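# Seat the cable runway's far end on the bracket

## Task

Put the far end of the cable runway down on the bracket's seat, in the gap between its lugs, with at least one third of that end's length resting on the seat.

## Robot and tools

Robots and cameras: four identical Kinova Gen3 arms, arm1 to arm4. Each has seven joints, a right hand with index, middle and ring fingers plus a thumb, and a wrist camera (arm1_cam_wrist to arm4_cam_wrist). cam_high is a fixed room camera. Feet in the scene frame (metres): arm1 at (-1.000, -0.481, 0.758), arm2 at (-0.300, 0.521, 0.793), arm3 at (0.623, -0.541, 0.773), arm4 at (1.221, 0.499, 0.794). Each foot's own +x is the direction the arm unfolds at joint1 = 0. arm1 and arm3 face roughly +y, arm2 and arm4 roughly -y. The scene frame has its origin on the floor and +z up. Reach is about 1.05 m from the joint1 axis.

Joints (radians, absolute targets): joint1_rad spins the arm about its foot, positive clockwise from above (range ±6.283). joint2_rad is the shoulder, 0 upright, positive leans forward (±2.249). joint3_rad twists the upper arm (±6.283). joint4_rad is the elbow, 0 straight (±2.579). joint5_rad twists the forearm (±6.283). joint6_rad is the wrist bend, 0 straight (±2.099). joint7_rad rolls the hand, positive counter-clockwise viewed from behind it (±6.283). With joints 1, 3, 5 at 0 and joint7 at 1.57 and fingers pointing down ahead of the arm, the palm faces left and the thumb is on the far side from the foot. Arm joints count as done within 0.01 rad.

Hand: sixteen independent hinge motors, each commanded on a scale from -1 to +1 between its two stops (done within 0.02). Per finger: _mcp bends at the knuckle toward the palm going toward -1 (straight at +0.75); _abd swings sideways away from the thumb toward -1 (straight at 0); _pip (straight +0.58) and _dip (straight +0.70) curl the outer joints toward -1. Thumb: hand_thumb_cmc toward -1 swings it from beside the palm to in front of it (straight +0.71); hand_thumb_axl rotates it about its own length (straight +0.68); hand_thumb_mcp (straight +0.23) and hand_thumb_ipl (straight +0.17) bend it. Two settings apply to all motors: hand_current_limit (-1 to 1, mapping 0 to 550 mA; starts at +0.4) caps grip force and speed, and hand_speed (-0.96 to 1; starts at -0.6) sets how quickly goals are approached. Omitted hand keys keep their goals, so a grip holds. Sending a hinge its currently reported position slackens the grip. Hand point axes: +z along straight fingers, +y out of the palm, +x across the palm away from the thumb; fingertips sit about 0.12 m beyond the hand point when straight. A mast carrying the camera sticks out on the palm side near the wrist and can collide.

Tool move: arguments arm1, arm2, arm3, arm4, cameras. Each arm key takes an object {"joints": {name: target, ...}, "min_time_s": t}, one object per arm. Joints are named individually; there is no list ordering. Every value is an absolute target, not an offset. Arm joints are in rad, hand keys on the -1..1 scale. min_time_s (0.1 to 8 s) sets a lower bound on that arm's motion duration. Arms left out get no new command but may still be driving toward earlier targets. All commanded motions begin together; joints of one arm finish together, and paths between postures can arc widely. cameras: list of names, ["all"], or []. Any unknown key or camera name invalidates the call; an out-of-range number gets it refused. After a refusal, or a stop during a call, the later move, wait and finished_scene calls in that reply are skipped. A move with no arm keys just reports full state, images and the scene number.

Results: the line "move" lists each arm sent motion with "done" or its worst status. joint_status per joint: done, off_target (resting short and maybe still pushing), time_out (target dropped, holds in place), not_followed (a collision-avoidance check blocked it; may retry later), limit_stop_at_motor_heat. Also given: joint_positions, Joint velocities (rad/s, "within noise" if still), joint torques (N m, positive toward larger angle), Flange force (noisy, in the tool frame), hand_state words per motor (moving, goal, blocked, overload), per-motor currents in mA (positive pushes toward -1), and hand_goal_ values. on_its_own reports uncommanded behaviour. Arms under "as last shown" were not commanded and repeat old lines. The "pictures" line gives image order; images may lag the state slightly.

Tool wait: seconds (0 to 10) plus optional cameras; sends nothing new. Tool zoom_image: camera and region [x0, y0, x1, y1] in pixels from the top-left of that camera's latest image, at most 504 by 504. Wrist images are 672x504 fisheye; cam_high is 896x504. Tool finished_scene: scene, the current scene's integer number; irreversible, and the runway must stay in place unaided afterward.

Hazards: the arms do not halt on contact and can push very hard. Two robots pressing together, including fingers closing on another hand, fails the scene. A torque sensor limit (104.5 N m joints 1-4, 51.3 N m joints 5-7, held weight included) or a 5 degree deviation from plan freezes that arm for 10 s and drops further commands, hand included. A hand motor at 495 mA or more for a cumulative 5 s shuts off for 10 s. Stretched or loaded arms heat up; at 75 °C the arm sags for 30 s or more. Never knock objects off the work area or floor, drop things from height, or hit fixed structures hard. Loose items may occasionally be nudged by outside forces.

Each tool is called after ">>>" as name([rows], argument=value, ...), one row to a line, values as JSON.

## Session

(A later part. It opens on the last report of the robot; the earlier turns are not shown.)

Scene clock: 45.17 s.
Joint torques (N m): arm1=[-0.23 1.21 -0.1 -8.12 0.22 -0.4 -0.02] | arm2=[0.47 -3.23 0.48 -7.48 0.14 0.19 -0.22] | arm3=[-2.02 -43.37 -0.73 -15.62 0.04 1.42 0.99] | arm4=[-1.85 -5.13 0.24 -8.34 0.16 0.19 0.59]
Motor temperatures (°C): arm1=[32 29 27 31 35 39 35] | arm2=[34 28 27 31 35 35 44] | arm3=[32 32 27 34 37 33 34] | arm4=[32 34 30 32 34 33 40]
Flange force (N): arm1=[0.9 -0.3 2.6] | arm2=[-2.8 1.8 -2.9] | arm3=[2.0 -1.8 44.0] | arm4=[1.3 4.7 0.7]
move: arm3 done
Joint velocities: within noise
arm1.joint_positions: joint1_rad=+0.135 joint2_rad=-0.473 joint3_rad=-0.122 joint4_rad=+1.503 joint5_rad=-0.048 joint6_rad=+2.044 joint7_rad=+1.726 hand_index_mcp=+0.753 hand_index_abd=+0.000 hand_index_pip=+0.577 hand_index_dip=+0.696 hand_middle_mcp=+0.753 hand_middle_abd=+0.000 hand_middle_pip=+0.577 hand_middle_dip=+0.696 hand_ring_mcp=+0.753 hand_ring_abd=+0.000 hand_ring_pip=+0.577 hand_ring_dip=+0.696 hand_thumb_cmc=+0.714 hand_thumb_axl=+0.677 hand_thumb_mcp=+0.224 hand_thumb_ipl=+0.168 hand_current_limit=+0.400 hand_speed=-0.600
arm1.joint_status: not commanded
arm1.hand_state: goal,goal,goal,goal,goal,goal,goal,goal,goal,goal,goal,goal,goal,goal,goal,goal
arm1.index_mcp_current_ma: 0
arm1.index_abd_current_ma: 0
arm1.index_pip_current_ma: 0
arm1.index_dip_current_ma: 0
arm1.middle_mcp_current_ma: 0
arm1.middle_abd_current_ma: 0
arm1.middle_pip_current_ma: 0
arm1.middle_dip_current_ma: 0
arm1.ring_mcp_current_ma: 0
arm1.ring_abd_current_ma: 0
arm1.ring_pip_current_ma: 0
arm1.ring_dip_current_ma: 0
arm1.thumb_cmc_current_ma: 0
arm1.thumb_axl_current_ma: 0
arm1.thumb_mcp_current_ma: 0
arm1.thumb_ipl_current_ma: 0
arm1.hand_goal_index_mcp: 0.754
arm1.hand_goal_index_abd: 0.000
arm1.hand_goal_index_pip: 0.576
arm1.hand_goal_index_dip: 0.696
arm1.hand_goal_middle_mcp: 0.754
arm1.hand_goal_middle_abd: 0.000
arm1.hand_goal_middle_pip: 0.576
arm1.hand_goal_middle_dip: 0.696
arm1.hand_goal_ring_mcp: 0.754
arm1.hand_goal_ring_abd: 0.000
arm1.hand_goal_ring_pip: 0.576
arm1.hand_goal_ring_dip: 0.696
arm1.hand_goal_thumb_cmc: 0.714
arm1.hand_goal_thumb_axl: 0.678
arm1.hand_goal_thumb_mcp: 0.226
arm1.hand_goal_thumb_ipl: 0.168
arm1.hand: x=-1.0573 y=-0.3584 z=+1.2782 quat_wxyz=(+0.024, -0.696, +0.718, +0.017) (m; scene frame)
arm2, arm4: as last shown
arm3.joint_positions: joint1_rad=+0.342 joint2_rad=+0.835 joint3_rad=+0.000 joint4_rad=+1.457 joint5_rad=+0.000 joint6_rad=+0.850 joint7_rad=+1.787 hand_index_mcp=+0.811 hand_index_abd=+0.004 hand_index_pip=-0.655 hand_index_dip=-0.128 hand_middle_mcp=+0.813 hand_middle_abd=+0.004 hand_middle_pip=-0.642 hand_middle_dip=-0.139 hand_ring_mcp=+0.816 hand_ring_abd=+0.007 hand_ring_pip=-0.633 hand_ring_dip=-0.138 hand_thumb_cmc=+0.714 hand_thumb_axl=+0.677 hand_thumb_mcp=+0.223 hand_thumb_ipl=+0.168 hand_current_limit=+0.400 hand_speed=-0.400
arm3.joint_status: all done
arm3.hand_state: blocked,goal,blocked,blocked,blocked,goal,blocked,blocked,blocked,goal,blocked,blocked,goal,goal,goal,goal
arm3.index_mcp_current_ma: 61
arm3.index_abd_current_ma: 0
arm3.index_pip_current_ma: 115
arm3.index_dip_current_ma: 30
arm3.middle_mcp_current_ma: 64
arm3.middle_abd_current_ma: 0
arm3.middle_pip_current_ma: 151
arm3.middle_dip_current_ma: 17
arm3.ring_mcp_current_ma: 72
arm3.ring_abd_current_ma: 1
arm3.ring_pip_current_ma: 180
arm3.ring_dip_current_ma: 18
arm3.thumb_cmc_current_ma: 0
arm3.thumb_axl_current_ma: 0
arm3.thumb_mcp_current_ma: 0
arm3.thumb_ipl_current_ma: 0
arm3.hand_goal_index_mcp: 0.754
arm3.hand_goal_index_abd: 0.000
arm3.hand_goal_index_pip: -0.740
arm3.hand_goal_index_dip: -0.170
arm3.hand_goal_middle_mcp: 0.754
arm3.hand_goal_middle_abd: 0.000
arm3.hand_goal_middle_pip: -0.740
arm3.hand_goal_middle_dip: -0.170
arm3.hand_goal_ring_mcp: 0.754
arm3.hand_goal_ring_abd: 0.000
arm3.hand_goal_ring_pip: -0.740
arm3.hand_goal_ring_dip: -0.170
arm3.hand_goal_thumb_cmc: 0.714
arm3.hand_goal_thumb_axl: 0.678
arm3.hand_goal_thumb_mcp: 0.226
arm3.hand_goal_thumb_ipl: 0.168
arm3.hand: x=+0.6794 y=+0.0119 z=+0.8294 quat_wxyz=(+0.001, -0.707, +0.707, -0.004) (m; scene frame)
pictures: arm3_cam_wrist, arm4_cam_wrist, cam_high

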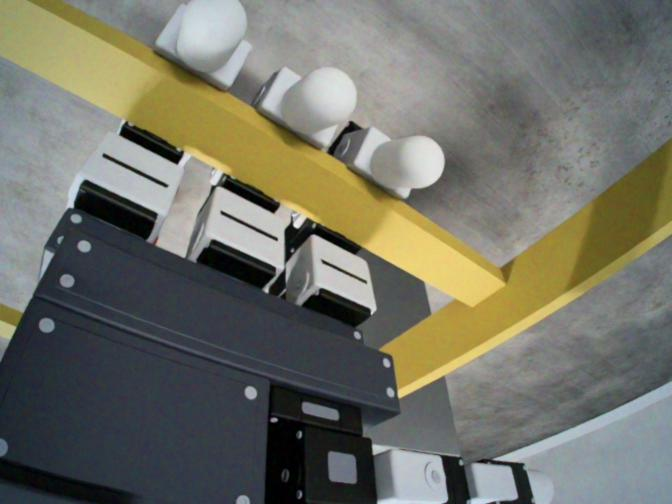

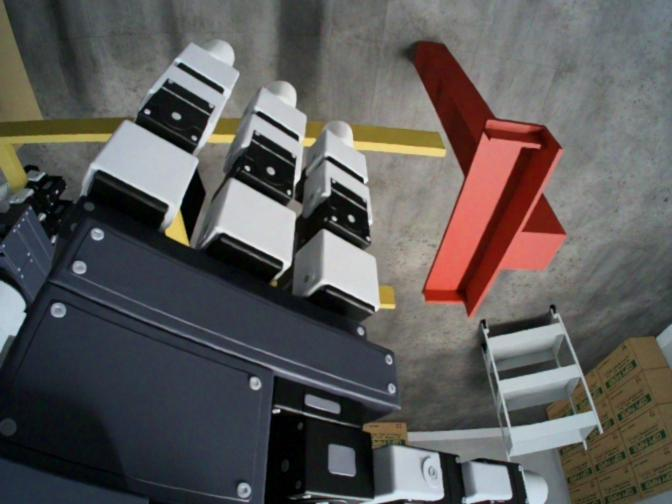

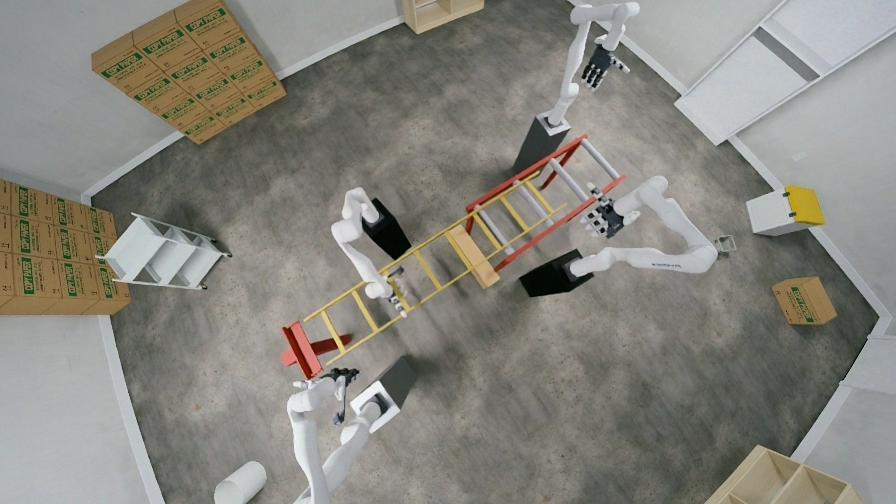

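>>> move(arm3={"joints":{"joint1_rad":0.3422,"joint2_rad":0.7956,"joint4_rad":1.4394,"joint6_rad":0.9066,"joint7_rad":1.7870},"min_time_s":1.5})

>>> move(arm3={"joints":{"joint1_rad":0.5111,"joint2_rad":0.8524,"joint4_rad":1.3134,"joint6_rad":0.9758,"joint7_rad":1.9559},"min_time_s":2.5}, cameras=["cam_high","arm4_cam_wrist"])

>>> zoom_image(camera="cam_high", region=[275, 306, 345, 386])

>>> zoom_image(camera="arm4_cam_wrist", region=[336, 80, 576, 350])

Scene clock: 48.53 s.
Joint torques (N m): arm1=[-0.21 1.22 -0.08 -8.12 0.23 -0.38 -0.01] | arm2=[0.51 -3.28 0.45 -7.49 0.12 0.19 -0.21] | arm3=[-1.3 -43.56 -0.35 -17.07 -0.47 1.08 0.45] | arm4=[-1.85 -5.13 0.27 -8.32 0.2 0.2 0.6]
Motor temperatures (°C): arm1=[32 29 27 31 35 39 35] | arm2=[34 28 27 31 35 35 44] | arm3=[32 33 27 34 37 33 34] | arm4=[32 34 30 32 34 33 40]
Flange force (N): arm1=[0.8 -0.2 2.6] | arm2=[-2.9 1.8 -2.9] | arm3=[3.1 -1.1 44.4] | arm4=[1.2 4.6 0.6]
move: arm3 done
Joint velocities: within noise
arm1: as last shown
arm2.joint_positions: joint1_rad=-0.200 joint2_rad=-0.300 joint3_rad=+0.000 joint4_rad=+1.700 joint5_rad=+0.000 joint6_rad=+1.740 joint7_rad=+1.490 hand_index_mcp=+0.755 hand_index_abd=+0.003 hand_index_pip=+0.579 hand_index_dip=+0.699 hand_middle_mcp=+0.755 hand_middle_abd=+0.003 hand_middle_pip=+0.579 hand_middle_dip=+0.699 hand_ring_mcp=+0.755 hand_ring_abd=+0.003 hand_ring_pip=+0.578 hand_ring_dip=+0.699 hand_thumb_cmc=+0.714 hand_thumb_axl=+0.677 hand_thumb_mcp=+0.223 hand_thumb_ipl=+0.168 hand_current_limit=+0.400 hand_speed=-0.600
arm2.joint_status: not commanded
arm2.hand_state: goal,goal,goal,goal,goal,goal,goal,goal,goal,goal,goal,goal,goal,goal,goal,goal
arm2.index_mcp_current_ma: 1
arm2.index_abd_current_ma: 3
arm2.index_pip_current_ma: 4
arm2.index_dip_current_ma: 3
arm2.middle_mcp_current_ma: 1
arm2.middle_abd_current_ma: 4
arm2.middle_pip_current_ma: 3
arm2.middle_dip_current_ma: 4
arm2.ring_mcp_current_ma: 1
arm2.ring_abd_current_ma: 3
arm2.ring_pip_current_ma: 3
arm2.ring_dip_current_ma: 4
arm2.thumb_cmc_current_ma: 0
arm2.thumb_axl_current_ma: -1
arm2.thumb_mcp_current_ma: -4
arm2.thumb_ipl_current_ma: 0
arm2.hand_goal_index_mcp: 0.754
arm2.hand_goal_index_abd: 0.000
arm2.hand_goal_index_pip: 0.576
arm2.hand_goal_index_dip: 0.696
arm2.hand_goal_middle_mcp: 0.754
arm2.hand_goal_middle_abd: 0.000
arm2.hand_goal_middle_pip: 0.576
arm2.hand_goal_middle_dip: 0.696
arm2.hand_goal_ring_mcp: 0.754
arm2.hand_goal_ring_abd: 0.000
arm2.hand_goal_ring_pip: 0.576
arm2.hand_goal_ring_dip: 0.696
arm2.hand_goal_thumb_cmc: 0.714
arm2.hand_goal_thumb_axl: 0.678
arm2.hand_goal_thumb_mcp: 0.226
arm2.hand_goal_thumb_ipl: 0.168
arm2.hand: x=-0.2316 y=+0.3101 z=+1.2330 quat_wxyz=(+0.005, +0.708, +0.706, +0.005) (m; scene frame)
arm3.joint_positions: joint1_rad=+0.342 joint2_rad=+0.796 joint3_rad=+0.000 joint4_rad=+1.439 joint5_rad=+0.000 joint6_rad=+0.907 joint7_rad=+1.787 hand_index_mcp=+0.817 hand_index_abd=+0.005 hand_index_pip=-0.653 hand_index_dip=-0.128 hand_middle_mcp=+0.816 hand_middle_abd=+0.005 hand_middle_pip=-0.638 hand_middle_dip=-0.139 hand_ring_mcp=+0.818 hand_ring_abd=+0.008 hand_ring_pip=-0.628 hand_ring_dip=-0.138 hand_thumb_cmc=+0.714 hand_thumb_axl=+0.677 hand_thumb_mcp=+0.223 hand_thumb_ipl=+0.168 hand_current_limit=+0.400 hand_speed=-0.400
arm3.joint_status: all done
arm3.hand_state: blocked,goal,blocked,blocked,blocked,goal,blocked,blocked,blocked,goal,blocked,blocked,goal,goal,goal,goal
arm3.index_mcp_current_ma: 73
arm3.index_abd_current_ma: 0
arm3.index_pip_current_ma: 120
arm3.index_dip_current_ma: 30
arm3.middle_mcp_current_ma: 71
arm3.middle_abd_current_ma: 0
arm3.middle_pip_current_ma: 163
arm3.middle_dip_current_ma: 17
arm3.ring_mcp_current_ma: 75
arm3.ring_abd_current_ma: 1
arm3.ring_pip_current_ma: 194
arm3.ring_dip_current_ma: 18
arm3.thumb_cmc_current_ma: 0
arm3.thumb_axl_current_ma: 0
arm3.thumb_mcp_current_ma: 0
arm3.thumb_ipl_current_ma: 0
arm3.hand_goal_index_mcp: 0.754
arm3.hand_goal_index_abd: 0.000
arm3.hand_goal_index_pip: -0.740
arm3.hand_goal_index_dip: -0.170
arm3.hand_goal_middle_mcp: 0.754
arm3.hand_goal_middle_abd: 0.000
arm3.hand_goal_middle_pip: -0.740
arm3.hand_goal_middle_dip: -0.170
arm3.hand_goal_ring_mcp: 0.754
arm3.hand_goal_ring_abd: 0.000
arm3.hand_goal_ring_pip: -0.740
arm3.hand_goal_ring_dip: -0.170
arm3.hand_goal_thumb_cmc: 0.714
arm3.hand_goal_thumb_axl: 0.678
arm3.hand_goal_thumb_mcp: 0.226
arm3.hand_goal_thumb_ipl: 0.168
arm3.hand: x=+0.6793 y=+0.0121 z=+0.8550 quat_wxyz=(+0.001, -0.707, +0.707, -0.004) (m; scene frame)
arm4.joint_positions: joint1_rad=+0.350 joint2_rad=-0.062 joint3_rad=+0.000 joint4_rad=+1.990 joint5_rad=+0.000 joint6_rad=+1.213 joint7_rad=+2.798 hand_index_mcp=+0.753 hand_index_abd=+0.000 hand_index_pip=+0.577 hand_index_dip=+0.696 hand_middle_mcp=+0.753 hand_middle_abd=+0.000 hand_middle_pip=+0.577 hand_middle_dip=+0.696 hand_ring_mcp=+0.753 hand_ring_abd=+0.000 hand_ring_pip=+0.577 hand_ring_dip=+0.696 hand_thumb_cmc=+0.714 hand_thumb_axl=+0.677 hand_thumb_mcp=+0.224 hand_thumb_ipl=+0.168 hand_current_limit=+0.400 hand_speed=-0.600
arm4.joint_status: not commanded
arm4.hand_state: goal,goal,goal,goal,goal,goal,goal,goal,goal,goal,goal,goal,goal,goal,goal,goal
arm4.index_mcp_current_ma: -2
arm4.index_abd_current_ma: 0
arm4.index_pip_current_ma: 2
arm4.index_dip_current_ma: 0
arm4.middle_mcp_current_ma: -2
arm4.middle_abd_current_ma: 0
arm4.middle_pip_current_ma: 2
arm4.middle_dip_current_ma: 0
arm4.ring_mcp_current_ma: -2
arm4.ring_abd_current_ma: 0
arm4.ring_pip_current_ma: 2
arm4.ring_dip_current_ma: 0
arm4.thumb_cmc_current_ma: 1
arm4.thumb_axl_current_ma: -2
arm4.thumb_mcp_current_ma: -8
arm4.thumb_ipl_current_ma: -1
arm4.hand_goal_index_mcp: 0.754
arm4.hand_goal_index_abd: 0.000
arm4.hand_goal_index_pip: 0.576
arm4.hand_goal_index_dip: 0.696
arm4.hand_goal_middle_mcp: 0.754
arm4.hand_goal_middle_abd: 0.000
arm4.hand_goal_middle_pip: 0.576
arm4.hand_goal_middle_dip: 0.696
arm4.hand_goal_ring_mcp: 0.754
arm4.hand_goal_ring_abd: 0.000
arm4.hand_goal_ring_pip: 0.576
arm4.hand_goal_ring_dip: 0.696
arm4.hand_goal_thumb_cmc: 0.714
arm4.hand_goal_thumb_axl: 0.678
arm4.hand_goal_thumb_mcp: 0.226
arm4.hand_goal_thumb_ipl: 0.168
arm4.hand: x=+1.1957 y=+0.3051 z=+1.0888 quat_wxyz=(+0.006, +0.287, +0.958, -0.002) (m; scene frame)
pictures: none

Scene clock: 51.33 s.
Joint torques (N m): arm1=[-0.23 1.19 -0.11 -8.1 0.22 -0.41 -0.02] | arm2=[0.51 -3.31 0.45 -7.56 0.13 0.22 -0.23] | arm3=[-1.63 -46.21 -0.29 -17.58 0.2 1.63 1.08] | arm4=[-1.86 -5.13 0.25 -8.31 0.19 0.22 0.61]
Motor temperatures (°C): arm1=[32 29 27 31 35 39 35] | arm2=[34 28 27 31 35 35 44] | arm3=[32 33 27 34 37 33 34] | arm4=[32 34 30 32 34 33 40]
Flange force (N): arm1=[0.8 -0.3 2.5] | arm2=[-2.9 1.8 -2.6] | arm3=[2.2 -0.4 45.7] | arm4=[1.2 4.6 0.7]
move: arm3 done
Joint velocities: within noise
arm1, arm2, arm4: as last shown
arm3.joint_positions: joint1_rad=+0.511 joint2_rad=+0.852 joint3_rad=+0.000 joint4_rad=+1.313 joint5_rad=+0.000 joint6_rad=+0.976 joint7_rad=+1.956 hand_index_mcp=+0.820 hand_index_abd=+0.005 hand_index_pip=-0.652 hand_index_dip=-0.128 hand_middle_mcp=+0.817 hand_middle_abd=+0.005 hand_middle_pip=-0.638 hand_middle_dip=-0.139 hand_ring_mcp=+0.818 hand_ring_abd=+0.008 hand_ring_pip=-0.627 hand_ring_dip=-0.138 hand_thumb_cmc=+0.714 hand_thumb_axl=+0.677 hand_thumb_mcp=+0.223 hand_thumb_ipl=+0.168 hand_current_limit=+0.400 hand_speed=-0.400
arm3.joint_status: all done
arm3.hand_state: blocked,goal,blocked,blocked,blocked,goal,blocked,blocked,blocked,goal,blocked,blocked,goal,goal,goal,goal
arm3.index_mcp_current_ma: 81
arm3.index_abd_current_ma: 0
arm3.index_pip_current_ma: 122
arm3.index_dip_current_ma: 30
arm3.middle_mcp_current_ma: 73
arm3.middle_abd_current_ma: 0
arm3.middle_pip_current_ma: 164
arm3.middle_dip_current_ma: 17
arm3.ring_mcp_current_ma: 75
arm3.ring_abd_current_ma: 1
arm3.ring_pip_current_ma: 199
arm3.ring_dip_current_ma: 18
arm3.thumb_cmc_current_ma: 0
arm3.thumb_axl_current_ma: 0
arm3.thumb_mcp_current_ma: 0
arm3.thumb_ipl_current_ma: 0
arm3.hand_goal_index_mcp: 0.754
arm3.hand_goal_index_abd: 0.000
arm3.hand_goal_index_pip: -0.740
arm3.hand_goal_index_dip: -0.170
arm3.hand_goal_middle_mcp: 0.754
arm3.hand_goal_middle_abd: 0.000
arm3.hand_goal_middle_pip: -0.740
arm3.hand_goal_middle_dip: -0.170
arm3.hand_goal_ring_mcp: 0.754
arm3.hand_goal_ring_abd: 0.000
arm3.hand_goal_ring_pip: -0.740
arm3.hand_goal_ring_dip: -0.170
arm3.hand_goal_thumb_cmc: 0.714
arm3.hand_goal_thumb_axl: 0.678
arm3.hand_goal_thumb_mcp: 0.226
arm3.hand_goal_thumb_ipl: 0.168
arm3.hand: x=+0.7773 y=+0.0076 z=+0.8557 quat_wxyz=(+0.001, -0.707, +0.707, -0.004) (m; scene frame)
pictures: arm4_cam_wrist, cam_high

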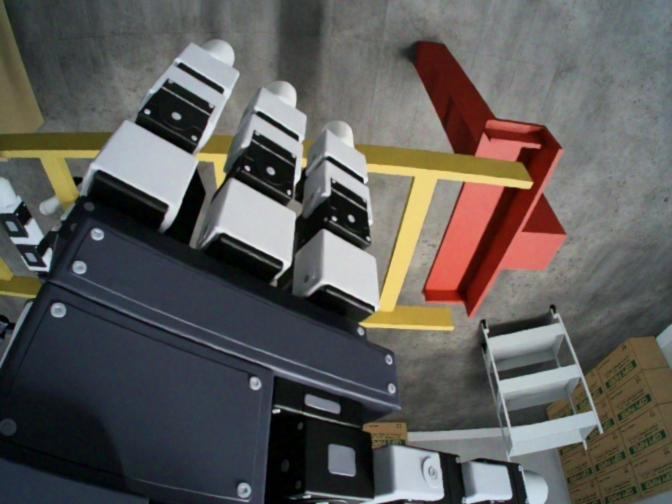

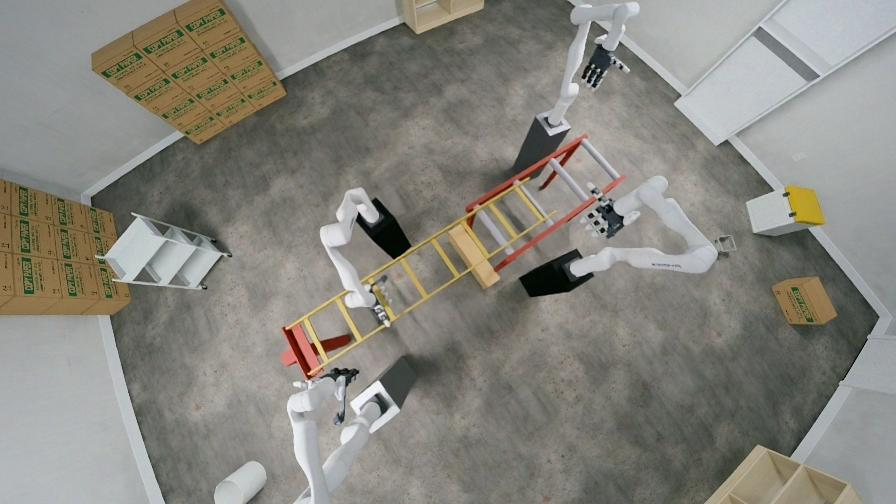

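Scaled by 6.300 from the camera's 896x504 image, which has a finer 1280x720 frame.

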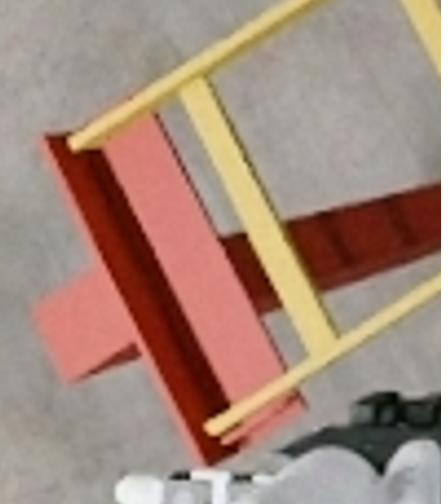

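Scaled by 1.867 from the camera's 672x504 image, which has a finer 960x720 frame.

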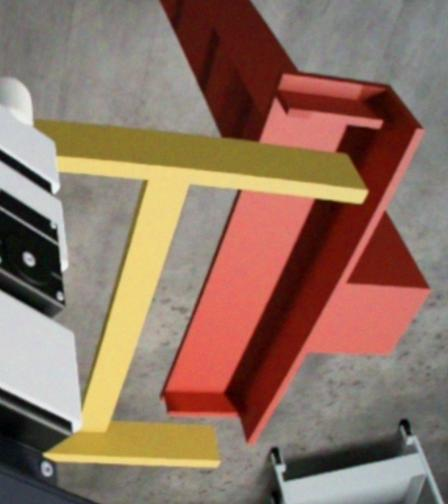

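>>> zoom_image(camera="cam_high", region=[278, 318, 313, 348])

>>> zoom_image(camera="cam_high", region=[298, 356, 333, 386])

Scaled by 14.400 from the camera's 896x504 image, which has a finer 1280x720 frame.

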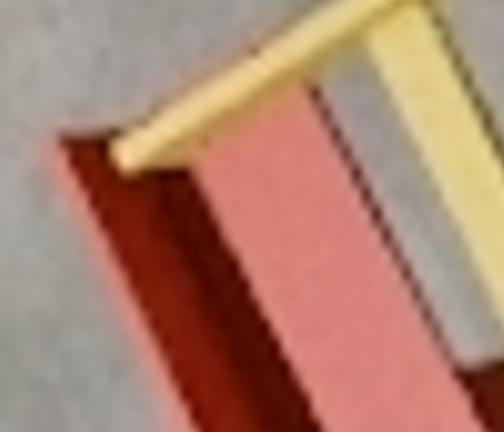

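Scaled by 14.400 from the camera's 896x504 image, which has a finer 1280x720 frame.

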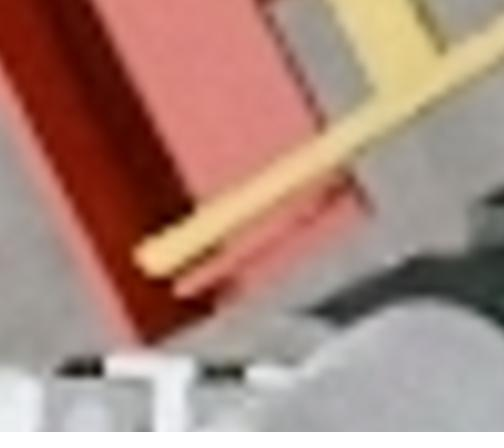

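>>> move(arm3={"joints":{"joint1_rad":0.5156,"joint2_rad":0.8698,"joint4_rad":1.3278,"joint6_rad":0.9440,"joint7_rad":1.9604},"min_time_s":1.5}, cameras=["cam_high","arm4_cam_wrist"])

>>> zoom_image(camera="cam_high", region=[275, 306, 345, 386])

>>> zoom_image(camera="cam_high", region=[278, 318, 313, 348])

>>> zoom_image(camera="cam_high", region=[298, 356, 333, 386])

>>> zoom_image(camera="arm4_cam_wrist", region=[396, 100, 576, 340])

Scene clock: 55.33 s.
Joint torques (N m): arm1=[-0.23 1.23 -0.12 -8.09 0.22 -0.38 -0.03] | arm2=[0.5 -3.29 0.44 -7.46 0.13 0.19 -0.24] | arm3=[-1.79 -46.08 -0.15 -17.06 0.53 1.67 1.2] | arm4=[-1.83 -5.16 0.25 -8.35 0.2 0.19 0.6]
Motor temperatures (°C): arm1=[32 29 27 31 35 39 35] | arm2=[34 28 27 31 35 35 44] | arm3=[32 33 27 34 37 33 34] | arm4=[32 34 30 32 34 33 40]
Flange force (N): arm1=[0.9 -0.4 2.5] | arm2=[-3.0 1.7 -3.0] | arm3=[2.2 -0.5 45.5] | arm4=[1.2 4.6 0.7]
move: arm3 done
Joint velocities: within noise
arm1, arm2, arm4: as last shown
arm3.joint_positions: joint1_rad=+0.516 joint2_rad=+0.870 joint3_rad=+0.000 joint4_rad=+1.328 joint5_rad=+0.000 joint6_rad=+0.944 joint7_rad=+1.960 hand_index_mcp=+0.820 hand_index_abd=+0.006 hand_index_pip=-0.652 hand_index_dip=-0.128 hand_middle_mcp=+0.817 hand_middle_abd=+0.005 hand_middle_pip=-0.638 hand_middle_dip=-0.136 hand_ring_mcp=+0.814 hand_ring_abd=+0.008 hand_ring_pip=-0.627 hand_ring_dip=-0.138 hand_thumb_cmc=+0.714 hand_thumb_axl=+0.677 hand_thumb_mcp=+0.223 hand_thumb_ipl=+0.168 hand_current_limit=+0.400 hand_speed=-0.400
arm3.joint_status: all done
arm3.hand_state: blocked,goal,blocked,blocked,blocked,goal,blocked,blocked,blocked,goal,blocked,blocked,goal,goal,goal,goal
arm3.index_mcp_current_ma: 81
arm3.index_abd_current_ma: 0
arm3.index_pip_current_ma: 122
arm3.index_dip_current_ma: 30
arm3.middle_mcp_current_ma: 73
arm3.middle_abd_current_ma: 0
arm3.middle_pip_current_ma: 164
arm3.middle_dip_current_ma: 20
arm3.ring_mcp_current_ma: 66
arm3.ring_abd_current_ma: 1
arm3.ring_pip_current_ma: 199
arm3.ring_dip_current_ma: 18
arm3.thumb_cmc_current_ma: 0
arm3.thumb_axl_current_ma: 0
arm3.thumb_mcp_current_ma: 0
arm3.thumb_ipl_current_ma: 0
arm3.hand_goal_index_mcp: 0.754
arm3.hand_goal_index_abd: 0.000
arm3.hand_goal_index_pip: -0.740
arm3.hand_goal_index_dip: -0.170
arm3.hand_goal_middle_mcp: 0.754
arm3.hand_goal_middle_abd: 0.000
arm3.hand_goal_middle_pip: -0.740
arm3.hand_goal_middle_dip: -0.170
arm3.hand_goal_ring_mcp: 0.754
arm3.hand_goal_ring_abd: 0.000
arm3.hand_goal_ring_pip: -0.740
arm3.hand_goal_ring_dip: -0.170
arm3.hand_goal_thumb_cmc: 0.714
arm3.hand_goal_thumb_axl: 0.678
arm3.hand_goal_thumb_mcp: 0.226
arm3.hand_goal_thumb_ipl: 0.168
arm3.hand: x=+0.7793 y=+0.0055 z=+0.8420 quat_wxyz=(+0.001, -0.707, +0.707, -0.004) (m; scene frame)
pictures: arm4_cam_wrist, cam_high

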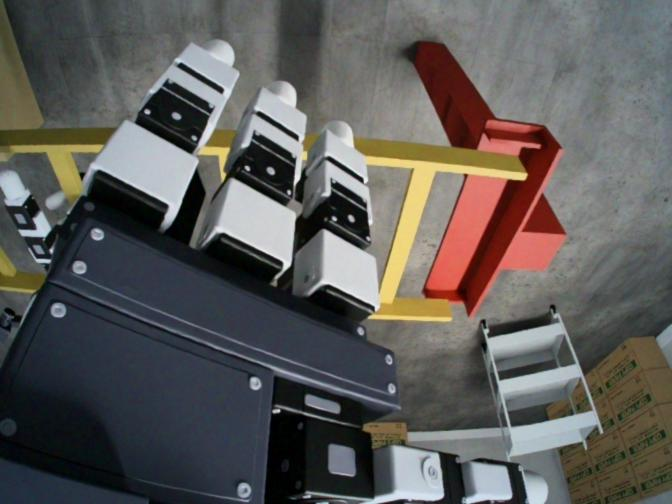

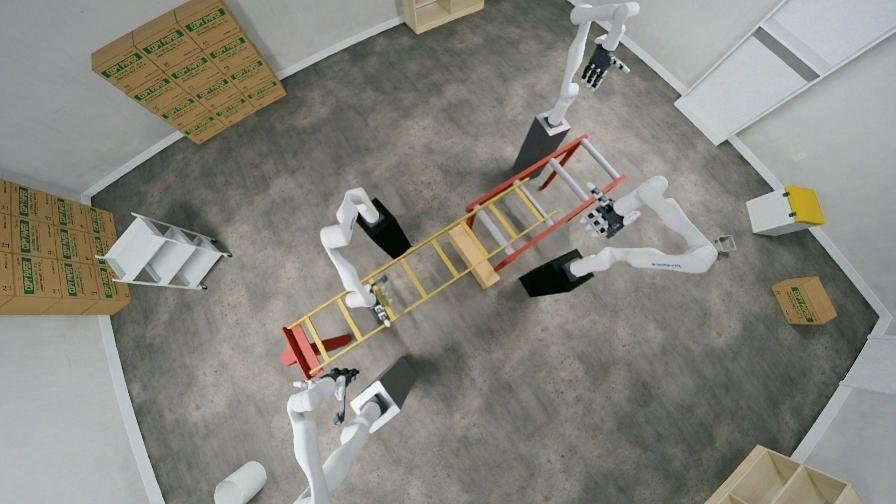

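Scaled by 6.300 from the camera's 896x504 image, which has a finer 1280x720 frame.

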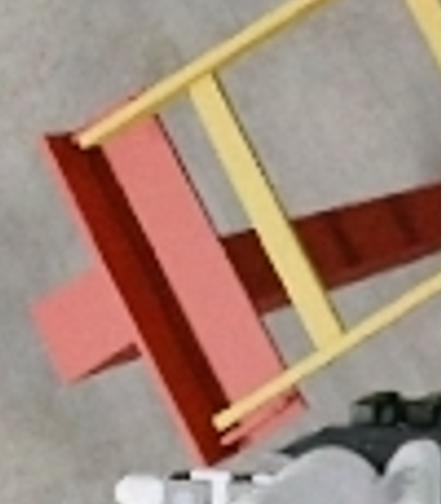

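Scaled by 14.400 from the camera's 896x504 image, which has a finer 1280x720 frame.

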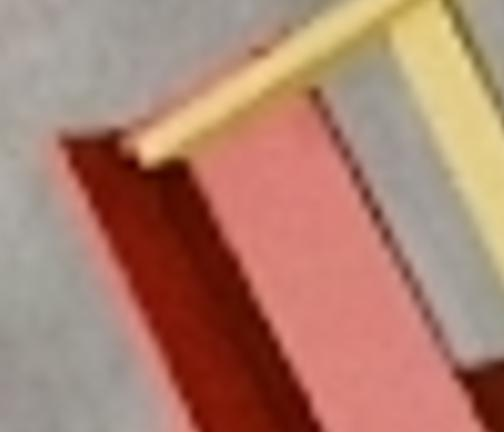

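Scaled by 14.400 from the camera's 896x504 image, which has a finer 1280x720 frame.

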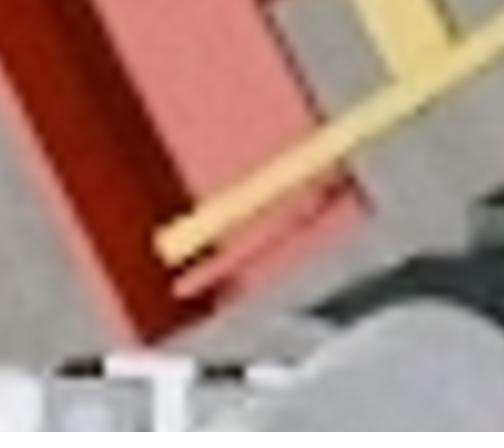

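Scaled by 2.100 from the camera's 672x504 image, which has a finer 960x720 frame.

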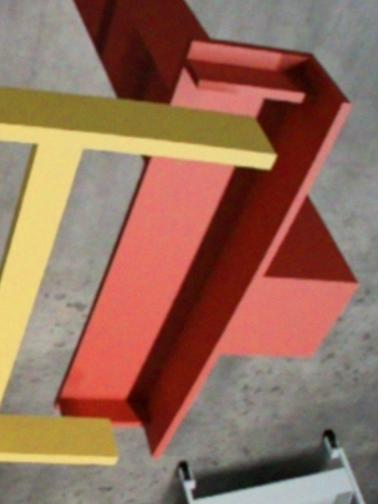

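>>> move(arm3={"joints":{"joint2_rad":0.8843,"joint4_rad":1.3342,"joint6_rad":0.9230},"min_time_s":1.5}, cameras=["cam_high","arm4_cam_wrist"])

>>> zoom_image(camera="cam_high", region=[275, 306, 345, 386])

>>> zoom_image(camera="arm4_cam_wrist", region=[396, 100, 576, 340])

Scene clock: 60.90 s.
Joint torques (N m): arm1=[-0.23 1.19 -0.08 -8.15 0.22 -0.39 -0.03] | arm2=[0.52 -3.28 0.46 -7.54 0.16 0.18 -0.23] | arm3=[-2.02 -46 -0.27 -16.71 0.32 1.73 0.95] | arm4=[-1.87 -5.12 0.24 -8.34 0.18 0.22 0.6]
Motor temperatures (°C): arm1=[32 29 27 31 35 39 35] | arm2=[34 28 27 31 35 35 44] | arm3=[32 34 27 34 37 33 34] | arm4=[32 34 30 32 34 33 40]
Flange force (N): arm1=[0.8 -0.3 2.7] | arm2=[-2.8 1.8 -2.8] | arm3=[2.6 -1.2 45.3] | arm4=[1.3 4.7 0.7]
move: arm3 done
Joint velocities: within noise
arm1, arm2, arm4: as last shown
arm3.joint_positions: joint1_rad=+0.516 joint2_rad=+0.884 joint3_rad=+0.000 joint4_rad=+1.334 joint5_rad=+0.000 joint6_rad=+0.923 joint7_rad=+1.960 hand_index_mcp=+0.820 hand_index_abd=+0.006 hand_index_pip=-0.652 hand_index_dip=-0.128 hand_middle_mcp=+0.815 hand_middle_abd=+0.005 hand_middle_pip=-0.638 hand_middle_dip=-0.134 hand_ring_mcp=+0.811 hand_ring_abd=+0.008 hand_ring_pip=-0.627 hand_ring_dip=-0.138 hand_thumb_cmc=+0.714 hand_thumb_axl=+0.677 hand_thumb_mcp=+0.223 hand_thumb_ipl=+0.168 hand_current_limit=+0.400 hand_speed=-0.400
arm3.joint_status: all done
arm3.hand_state: blocked,goal,blocked,blocked,blocked,goal,blocked,blocked,blocked,goal,blocked,blocked,goal,goal,goal,goal
arm3.index_mcp_current_ma: 81
arm3.index_abd_current_ma: 0
arm3.index_pip_current_ma: 122
arm3.index_dip_current_ma: 30
arm3.middle_mcp_current_ma: 68
arm3.middle_abd_current_ma: 0
arm3.middle_pip_current_ma: 164
arm3.middle_dip_current_ma: 22
arm3.ring_mcp_current_ma: 60
arm3.ring_abd_current_ma: 1
arm3.ring_pip_current_ma: 199
arm3.ring_dip_current_ma: 18
arm3.thumb_cmc_current_ma: 0
arm3.thumb_axl_current_ma: 0
arm3.thumb_mcp_current_ma: 0
arm3.thumb_ipl_current_ma: 0
arm3.hand_goal_index_mcp: 0.754
arm3.hand_goal_index_abd: 0.000
arm3.hand_goal_index_pip: -0.740
arm3.hand_goal_index_dip: -0.170
arm3.hand_goal_middle_mcp: 0.754
arm3.hand_goal_middle_abd: 0.000
arm3.hand_goal_middle_pip: -0.740
arm3.hand_goal_middle_dip: -0.170
arm3.hand_goal_ring_mcp: 0.754
arm3.hand_goal_ring_abd: 0.000
arm3.hand_goal_ring_pip: -0.740
arm3.hand_goal_ring_dip: -0.170
arm3.hand_goal_thumb_cmc: 0.714
arm3.hand_goal_thumb_axl: 0.678
arm3.hand_goal_thumb_mcp: 0.226
arm3.hand_goal_thumb_ipl: 0.168
arm3.hand: x=+0.7794 y=+0.0055 z=+0.8320 quat_wxyz=(+0.001, -0.707, +0.707, -0.004) (m; scene frame)
pictures: arm4_cam_wrist, cam_high

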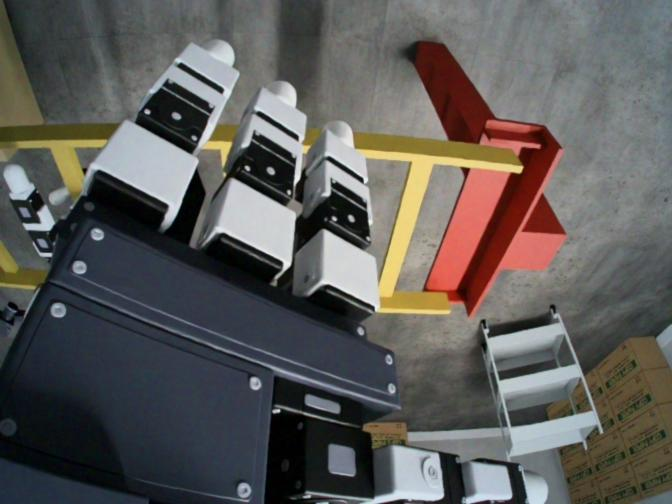

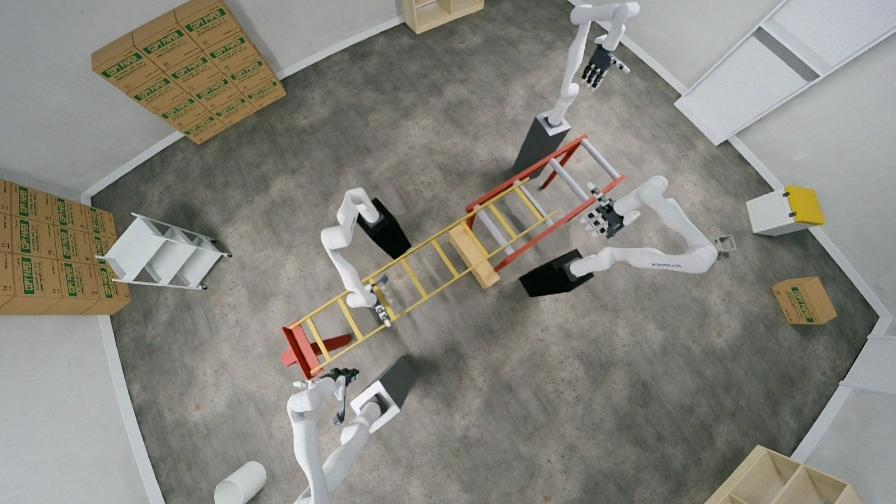

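Scaled by 6.300 from the camera's 896x504 image, which has a finer 1280x720 frame.

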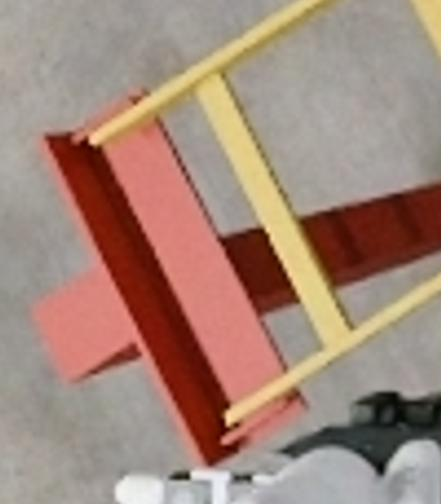

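Scaled by 2.100 from the camera's 672x504 image, which has a finer 960x720 frame.

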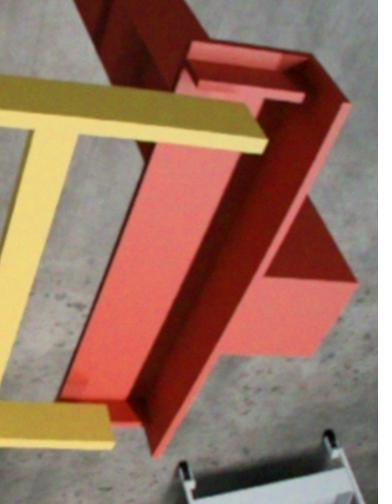

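>>> zoom_image(camera="arm4_cam_wrist", region=[410, 250, 490, 330])

>>> zoom_image(camera="arm4_cam_wrist", region=[460, 105, 580, 195])

Scaled by 6.300 from the camera's 672x504 image, which has a finer 960x720 frame.

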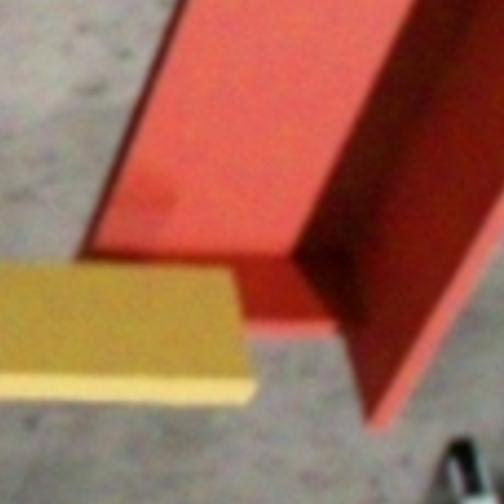

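Scaled by 4.200 from the camera's 672x504 image, which has a finer 960x720 frame.

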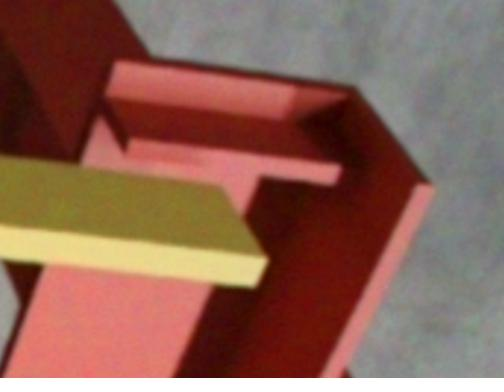

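>>> move(arm3={"joints":{"joint1_rad":0.5166,"joint2_rad":0.8906,"joint4_rad":1.3437,"joint6_rad":0.9072,"joint7_rad":1.9614},"min_time_s":1.5}, cameras=["cam_high","arm4_cam_wrist"])

>>> zoom_image(camera="arm4_cam_wrist", region=[410, 250, 490, 330])

>>> zoom_image(camera="arm4_cam_wrist", region=[460, 105, 580, 195])

>>> zoom_image(camera="cam_high", region=[275, 306, 345, 386])

Scene clock: 66.87 s.
Joint torques (N m): arm1=[-0.21 1.17 -0.1 -8.12 0.21 -0.39 -0.01] | arm2=[0.44 -3.29 0.43 -7.5 0.13 0.21 -0.23] | arm3=[-1.73 -45.92 0.03 -16.46 0.52 1.77 0.97] | arm4=[-1.86 -5.15 0.26 -8.32 0.2 0.17 0.59]
Motor temperatures (°C): arm1=[32 29 27 31 35 39 35] | arm2=[34 28 27 31 35 35 44] | arm3=[32 34 27 34 37 33 34] | arm4=[32 34 30 32 34 33 40]
Flange force (N): arm1=[0.8 -0.3 2.6] | arm2=[-2.9 1.6 -2.8] | arm3=[2.4 -0.7 45.3] | arm4=[1.2 4.6 0.6]
move: arm3 done
Joint velocities: within noise
arm1, arm2, arm4: as last shown
arm3.joint_positions: joint1_rad=+0.517 joint2_rad=+0.891 joint3_rad=+0.000 joint4_rad=+1.344 joint5_rad=+0.000 joint6_rad=+0.907 joint7_rad=+1.961 hand_index_mcp=+0.820 hand_index_abd=+0.006 hand_index_pip=-0.652 hand_index_dip=-0.128 hand_middle_mcp=+0.813 hand_middle_abd=+0.005 hand_middle_pip=-0.638 hand_middle_dip=-0.134 hand_ring_mcp=+0.808 hand_ring_abd=+0.008 hand_ring_pip=-0.627 hand_ring_dip=-0.138 hand_thumb_cmc=+0.714 hand_thumb_axl=+0.677 hand_thumb_mcp=+0.223 hand_thumb_ipl=+0.168 hand_current_limit=+0.400 hand_speed=-0.400
arm3.joint_status: all done
arm3.hand_state: blocked,goal,blocked,blocked,blocked,goal,blocked,blocked,blocked,goal,blocked,blocked,goal,goal,goal,goal
arm3.index_mcp_current_ma: 81
arm3.index_abd_current_ma: 0
arm3.index_pip_current_ma: 122
arm3.index_dip_current_ma: 30
arm3.middle_mcp_current_ma: 64
arm3.middle_abd_current_ma: 0
arm3.middle_pip_current_ma: 164
arm3.middle_dip_current_ma: 23
arm3.ring_mcp_current_ma: 54
arm3.ring_abd_current_ma: 1
arm3.ring_pip_current_ma: 199
arm3.ring_dip_current_ma: 18
arm3.thumb_cmc_current_ma: 0
arm3.thumb_axl_current_ma: 0
arm3.thumb_mcp_current_ma: 0
arm3.thumb_ipl_current_ma: 0
arm3.hand_goal_index_mcp: 0.754
arm3.hand_goal_index_abd: 0.000
arm3.hand_goal_index_pip: -0.740
arm3.hand_goal_index_dip: -0.170
arm3.hand_goal_middle_mcp: 0.754
arm3.hand_goal_middle_abd: 0.000
arm3.hand_goal_middle_pip: -0.740
arm3.hand_goal_middle_dip: -0.170
arm3.hand_goal_ring_mcp: 0.754
arm3.hand_goal_ring_abd: 0.000
arm3.hand_goal_ring_pip: -0.740
arm3.hand_goal_ring_dip: -0.170
arm3.hand_goal_thumb_cmc: 0.714
arm3.hand_goal_thumb_axl: 0.678
arm3.hand_goal_thumb_mcp: 0.226
arm3.hand_goal_thumb_ipl: 0.168
arm3.hand: x=+0.7794 y=+0.0040 z=+0.8260 quat_wxyz=(+0.001, -0.707, +0.707, -0.004) (m; scene frame)
pictures: arm4_cam_wrist, cam_high

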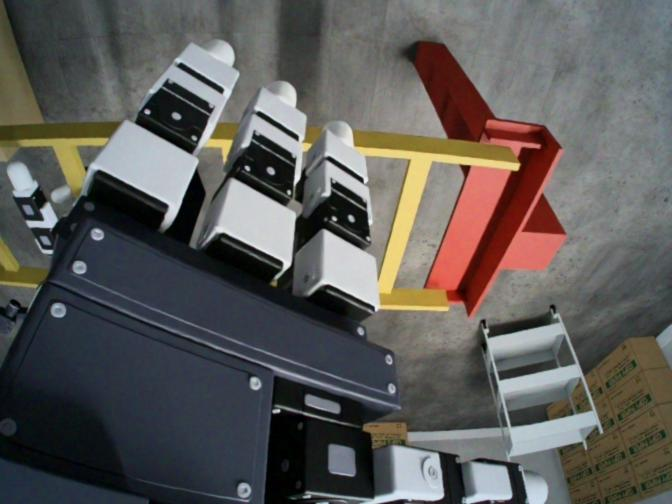

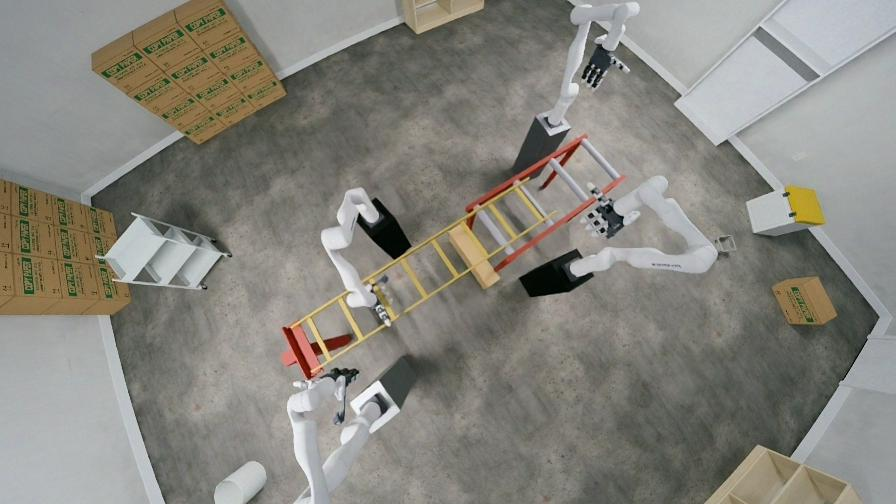

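Scaled by 6.300 from the camera's 672x504 image, which has a finer 960x720 frame.

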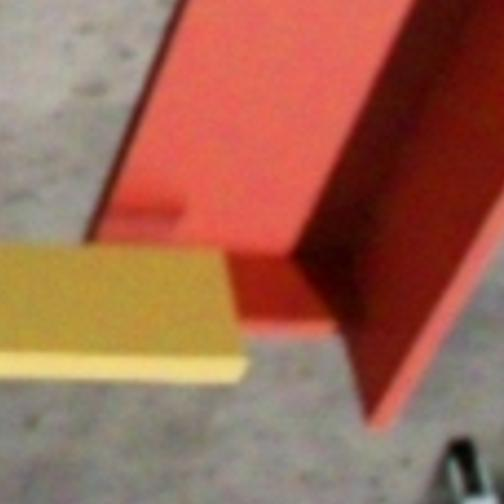

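Scaled by 4.200 from the camera's 672x504 image, which has a finer 960x720 frame.

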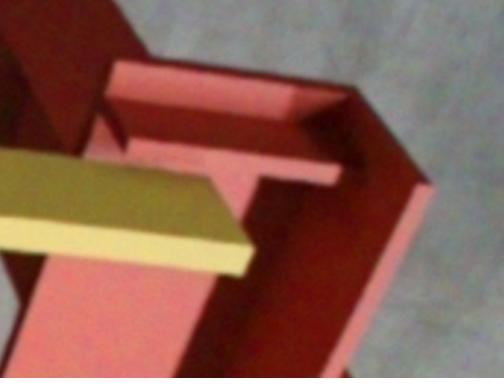

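Scaled by 6.300 from the camera's 896x504 image, which has a finer 1280x720 frame.

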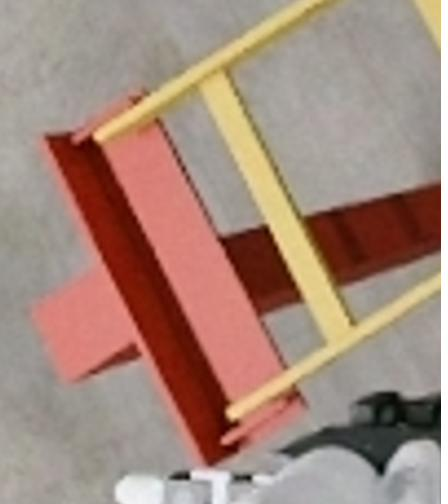

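>>> move(arm3={"joints":{"joint2_rad":0.8967,"joint4_rad":1.3459,"joint6_rad":0.8990},"min_time_s":1.2}, cameras=["cam_high","arm4_cam_wrist"])

>>> zoom_image(camera="arm4_cam_wrist", region=[410, 250, 490, 330])

>>> zoom_image(camera="arm4_cam_wrist", region=[460, 105, 580, 195])

Scene clock: 69.20 s.
Joint torques (N m): arm1=[-0.25 1.21 -0.11 -8.1 0.23 -0.39 -0.03] | arm2=[0.46 -3.26 0.41 -7.44 0.13 0.19 -0.23] | arm3=[-2.14 -42.01 -0.41 -14.89 0.31 1.54 0.87] | arm4=[-1.87 -5.11 0.26 -8.36 0.19 0.19 0.61]
Motor temperatures (°C): arm1=[32 29 27 31 35 39 35] | arm2=[34 28 27 31 35 35 44] | arm3=[32 34 27 34 37 33 34] | arm4=[32 34 30 32 34 33 40]
Flange force (N): arm1=[0.8 -0.3 2.5] | arm2=[-2.9 1.6 -3.0] | arm3=[3.1 -1.3 38.1] | arm4=[1.2 4.8 0.7]
move: arm3 done
Joint velocities: within noise
arm1, arm2, arm4: as last shown
arm3.joint_positions: joint1_rad=+0.517 joint2_rad=+0.897 joint3_rad=+0.000 joint4_rad=+1.346 joint5_rad=+0.000 joint6_rad=+0.899 joint7_rad=+1.961 hand_index_mcp=+0.818 hand_index_abd=+0.006 hand_index_pip=-0.652 hand_index_dip=-0.128 hand_middle_mcp=+0.810 hand_middle_abd=+0.005 hand_middle_pip=-0.638 hand_middle_dip=-0.134 hand_ring_mcp=+0.805 hand_ring_abd=+0.008 hand_ring_pip=-0.627 hand_ring_dip=-0.138 hand_thumb_cmc=+0.714 hand_thumb_axl=+0.677 hand_thumb_mcp=+0.223 hand_thumb_ipl=+0.168 hand_current_limit=+0.400 hand_speed=-0.400
arm3.joint_status: all done
arm3.hand_state: blocked,goal,blocked,blocked,blocked,goal,blocked,blocked,blocked,goal,blocked,blocked,goal,goal,goal,goal
arm3.index_mcp_current_ma: 74
arm3.index_abd_current_ma: 0
arm3.index_pip_current_ma: 122
arm3.index_dip_current_ma: 30
arm3.middle_mcp_current_ma: 58
arm3.middle_abd_current_ma: 0
arm3.middle_pip_current_ma: 164
arm3.middle_dip_current_ma: 23
arm3.ring_mcp_current_ma: 48
arm3.ring_abd_current_ma: 1
arm3.ring_pip_current_ma: 199
arm3.ring_dip_current_ma: 18
arm3.thumb_cmc_current_ma: 0
arm3.thumb_axl_current_ma: 0
arm3.thumb_mcp_current_ma: 0
arm3.thumb_ipl_current_ma: 0
arm3.hand_goal_index_mcp: 0.754
arm3.hand_goal_index_abd: 0.000
arm3.hand_goal_index_pip: -0.740
arm3.hand_goal_index_dip: -0.170
arm3.hand_goal_middle_mcp: 0.754
arm3.hand_goal_middle_abd: 0.000
arm3.hand_goal_middle_pip: -0.740
arm3.hand_goal_middle_dip: -0.170
arm3.hand_goal_ring_mcp: 0.754
arm3.hand_goal_ring_abd: 0.000
arm3.hand_goal_ring_pip: -0.740
arm3.hand_goal_ring_dip: -0.170
arm3.hand_goal_thumb_cmc: 0.714
arm3.hand_goal_thumb_axl: 0.678
arm3.hand_goal_thumb_mcp: 0.226
arm3.hand_goal_thumb_ipl: 0.168
arm3.hand: x=+0.7795 y=+0.0039 z=+0.8220 quat_wxyz=(+0.001, -0.707, +0.707, -0.004) (m; scene frame)
pictures: arm4_cam_wrist, cam_high

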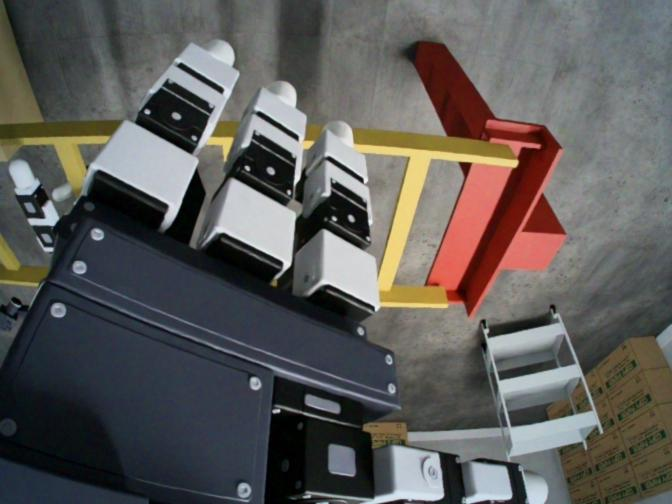

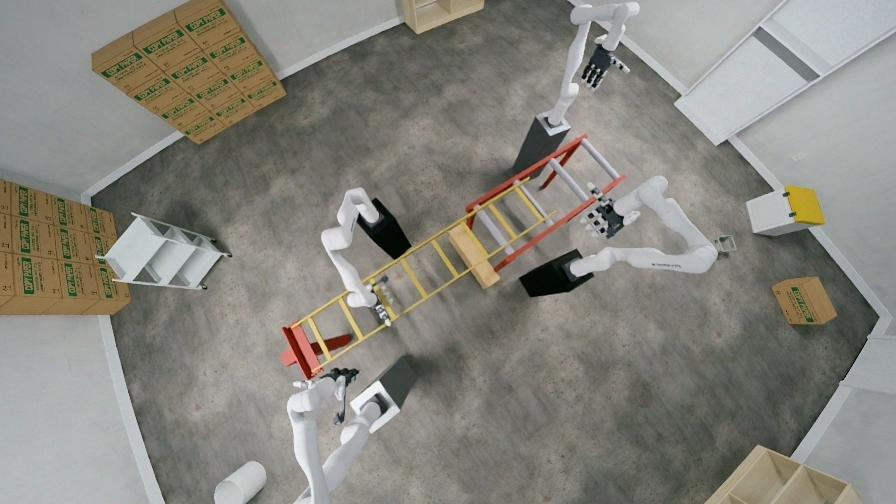

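Scaled by 6.300 from the camera's 672x504 image, which has a finer 960x720 frame.

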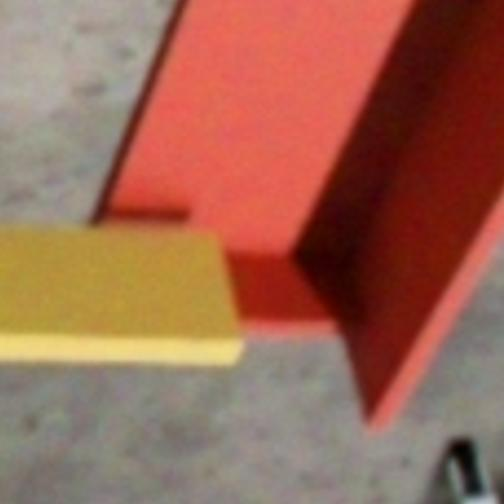

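Scaled by 4.200 from the camera's 672x504 image, which has a finer 960x720 frame.

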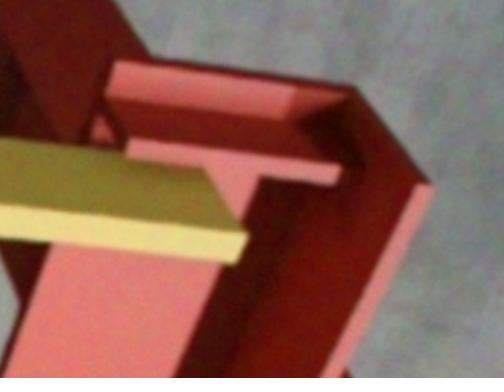

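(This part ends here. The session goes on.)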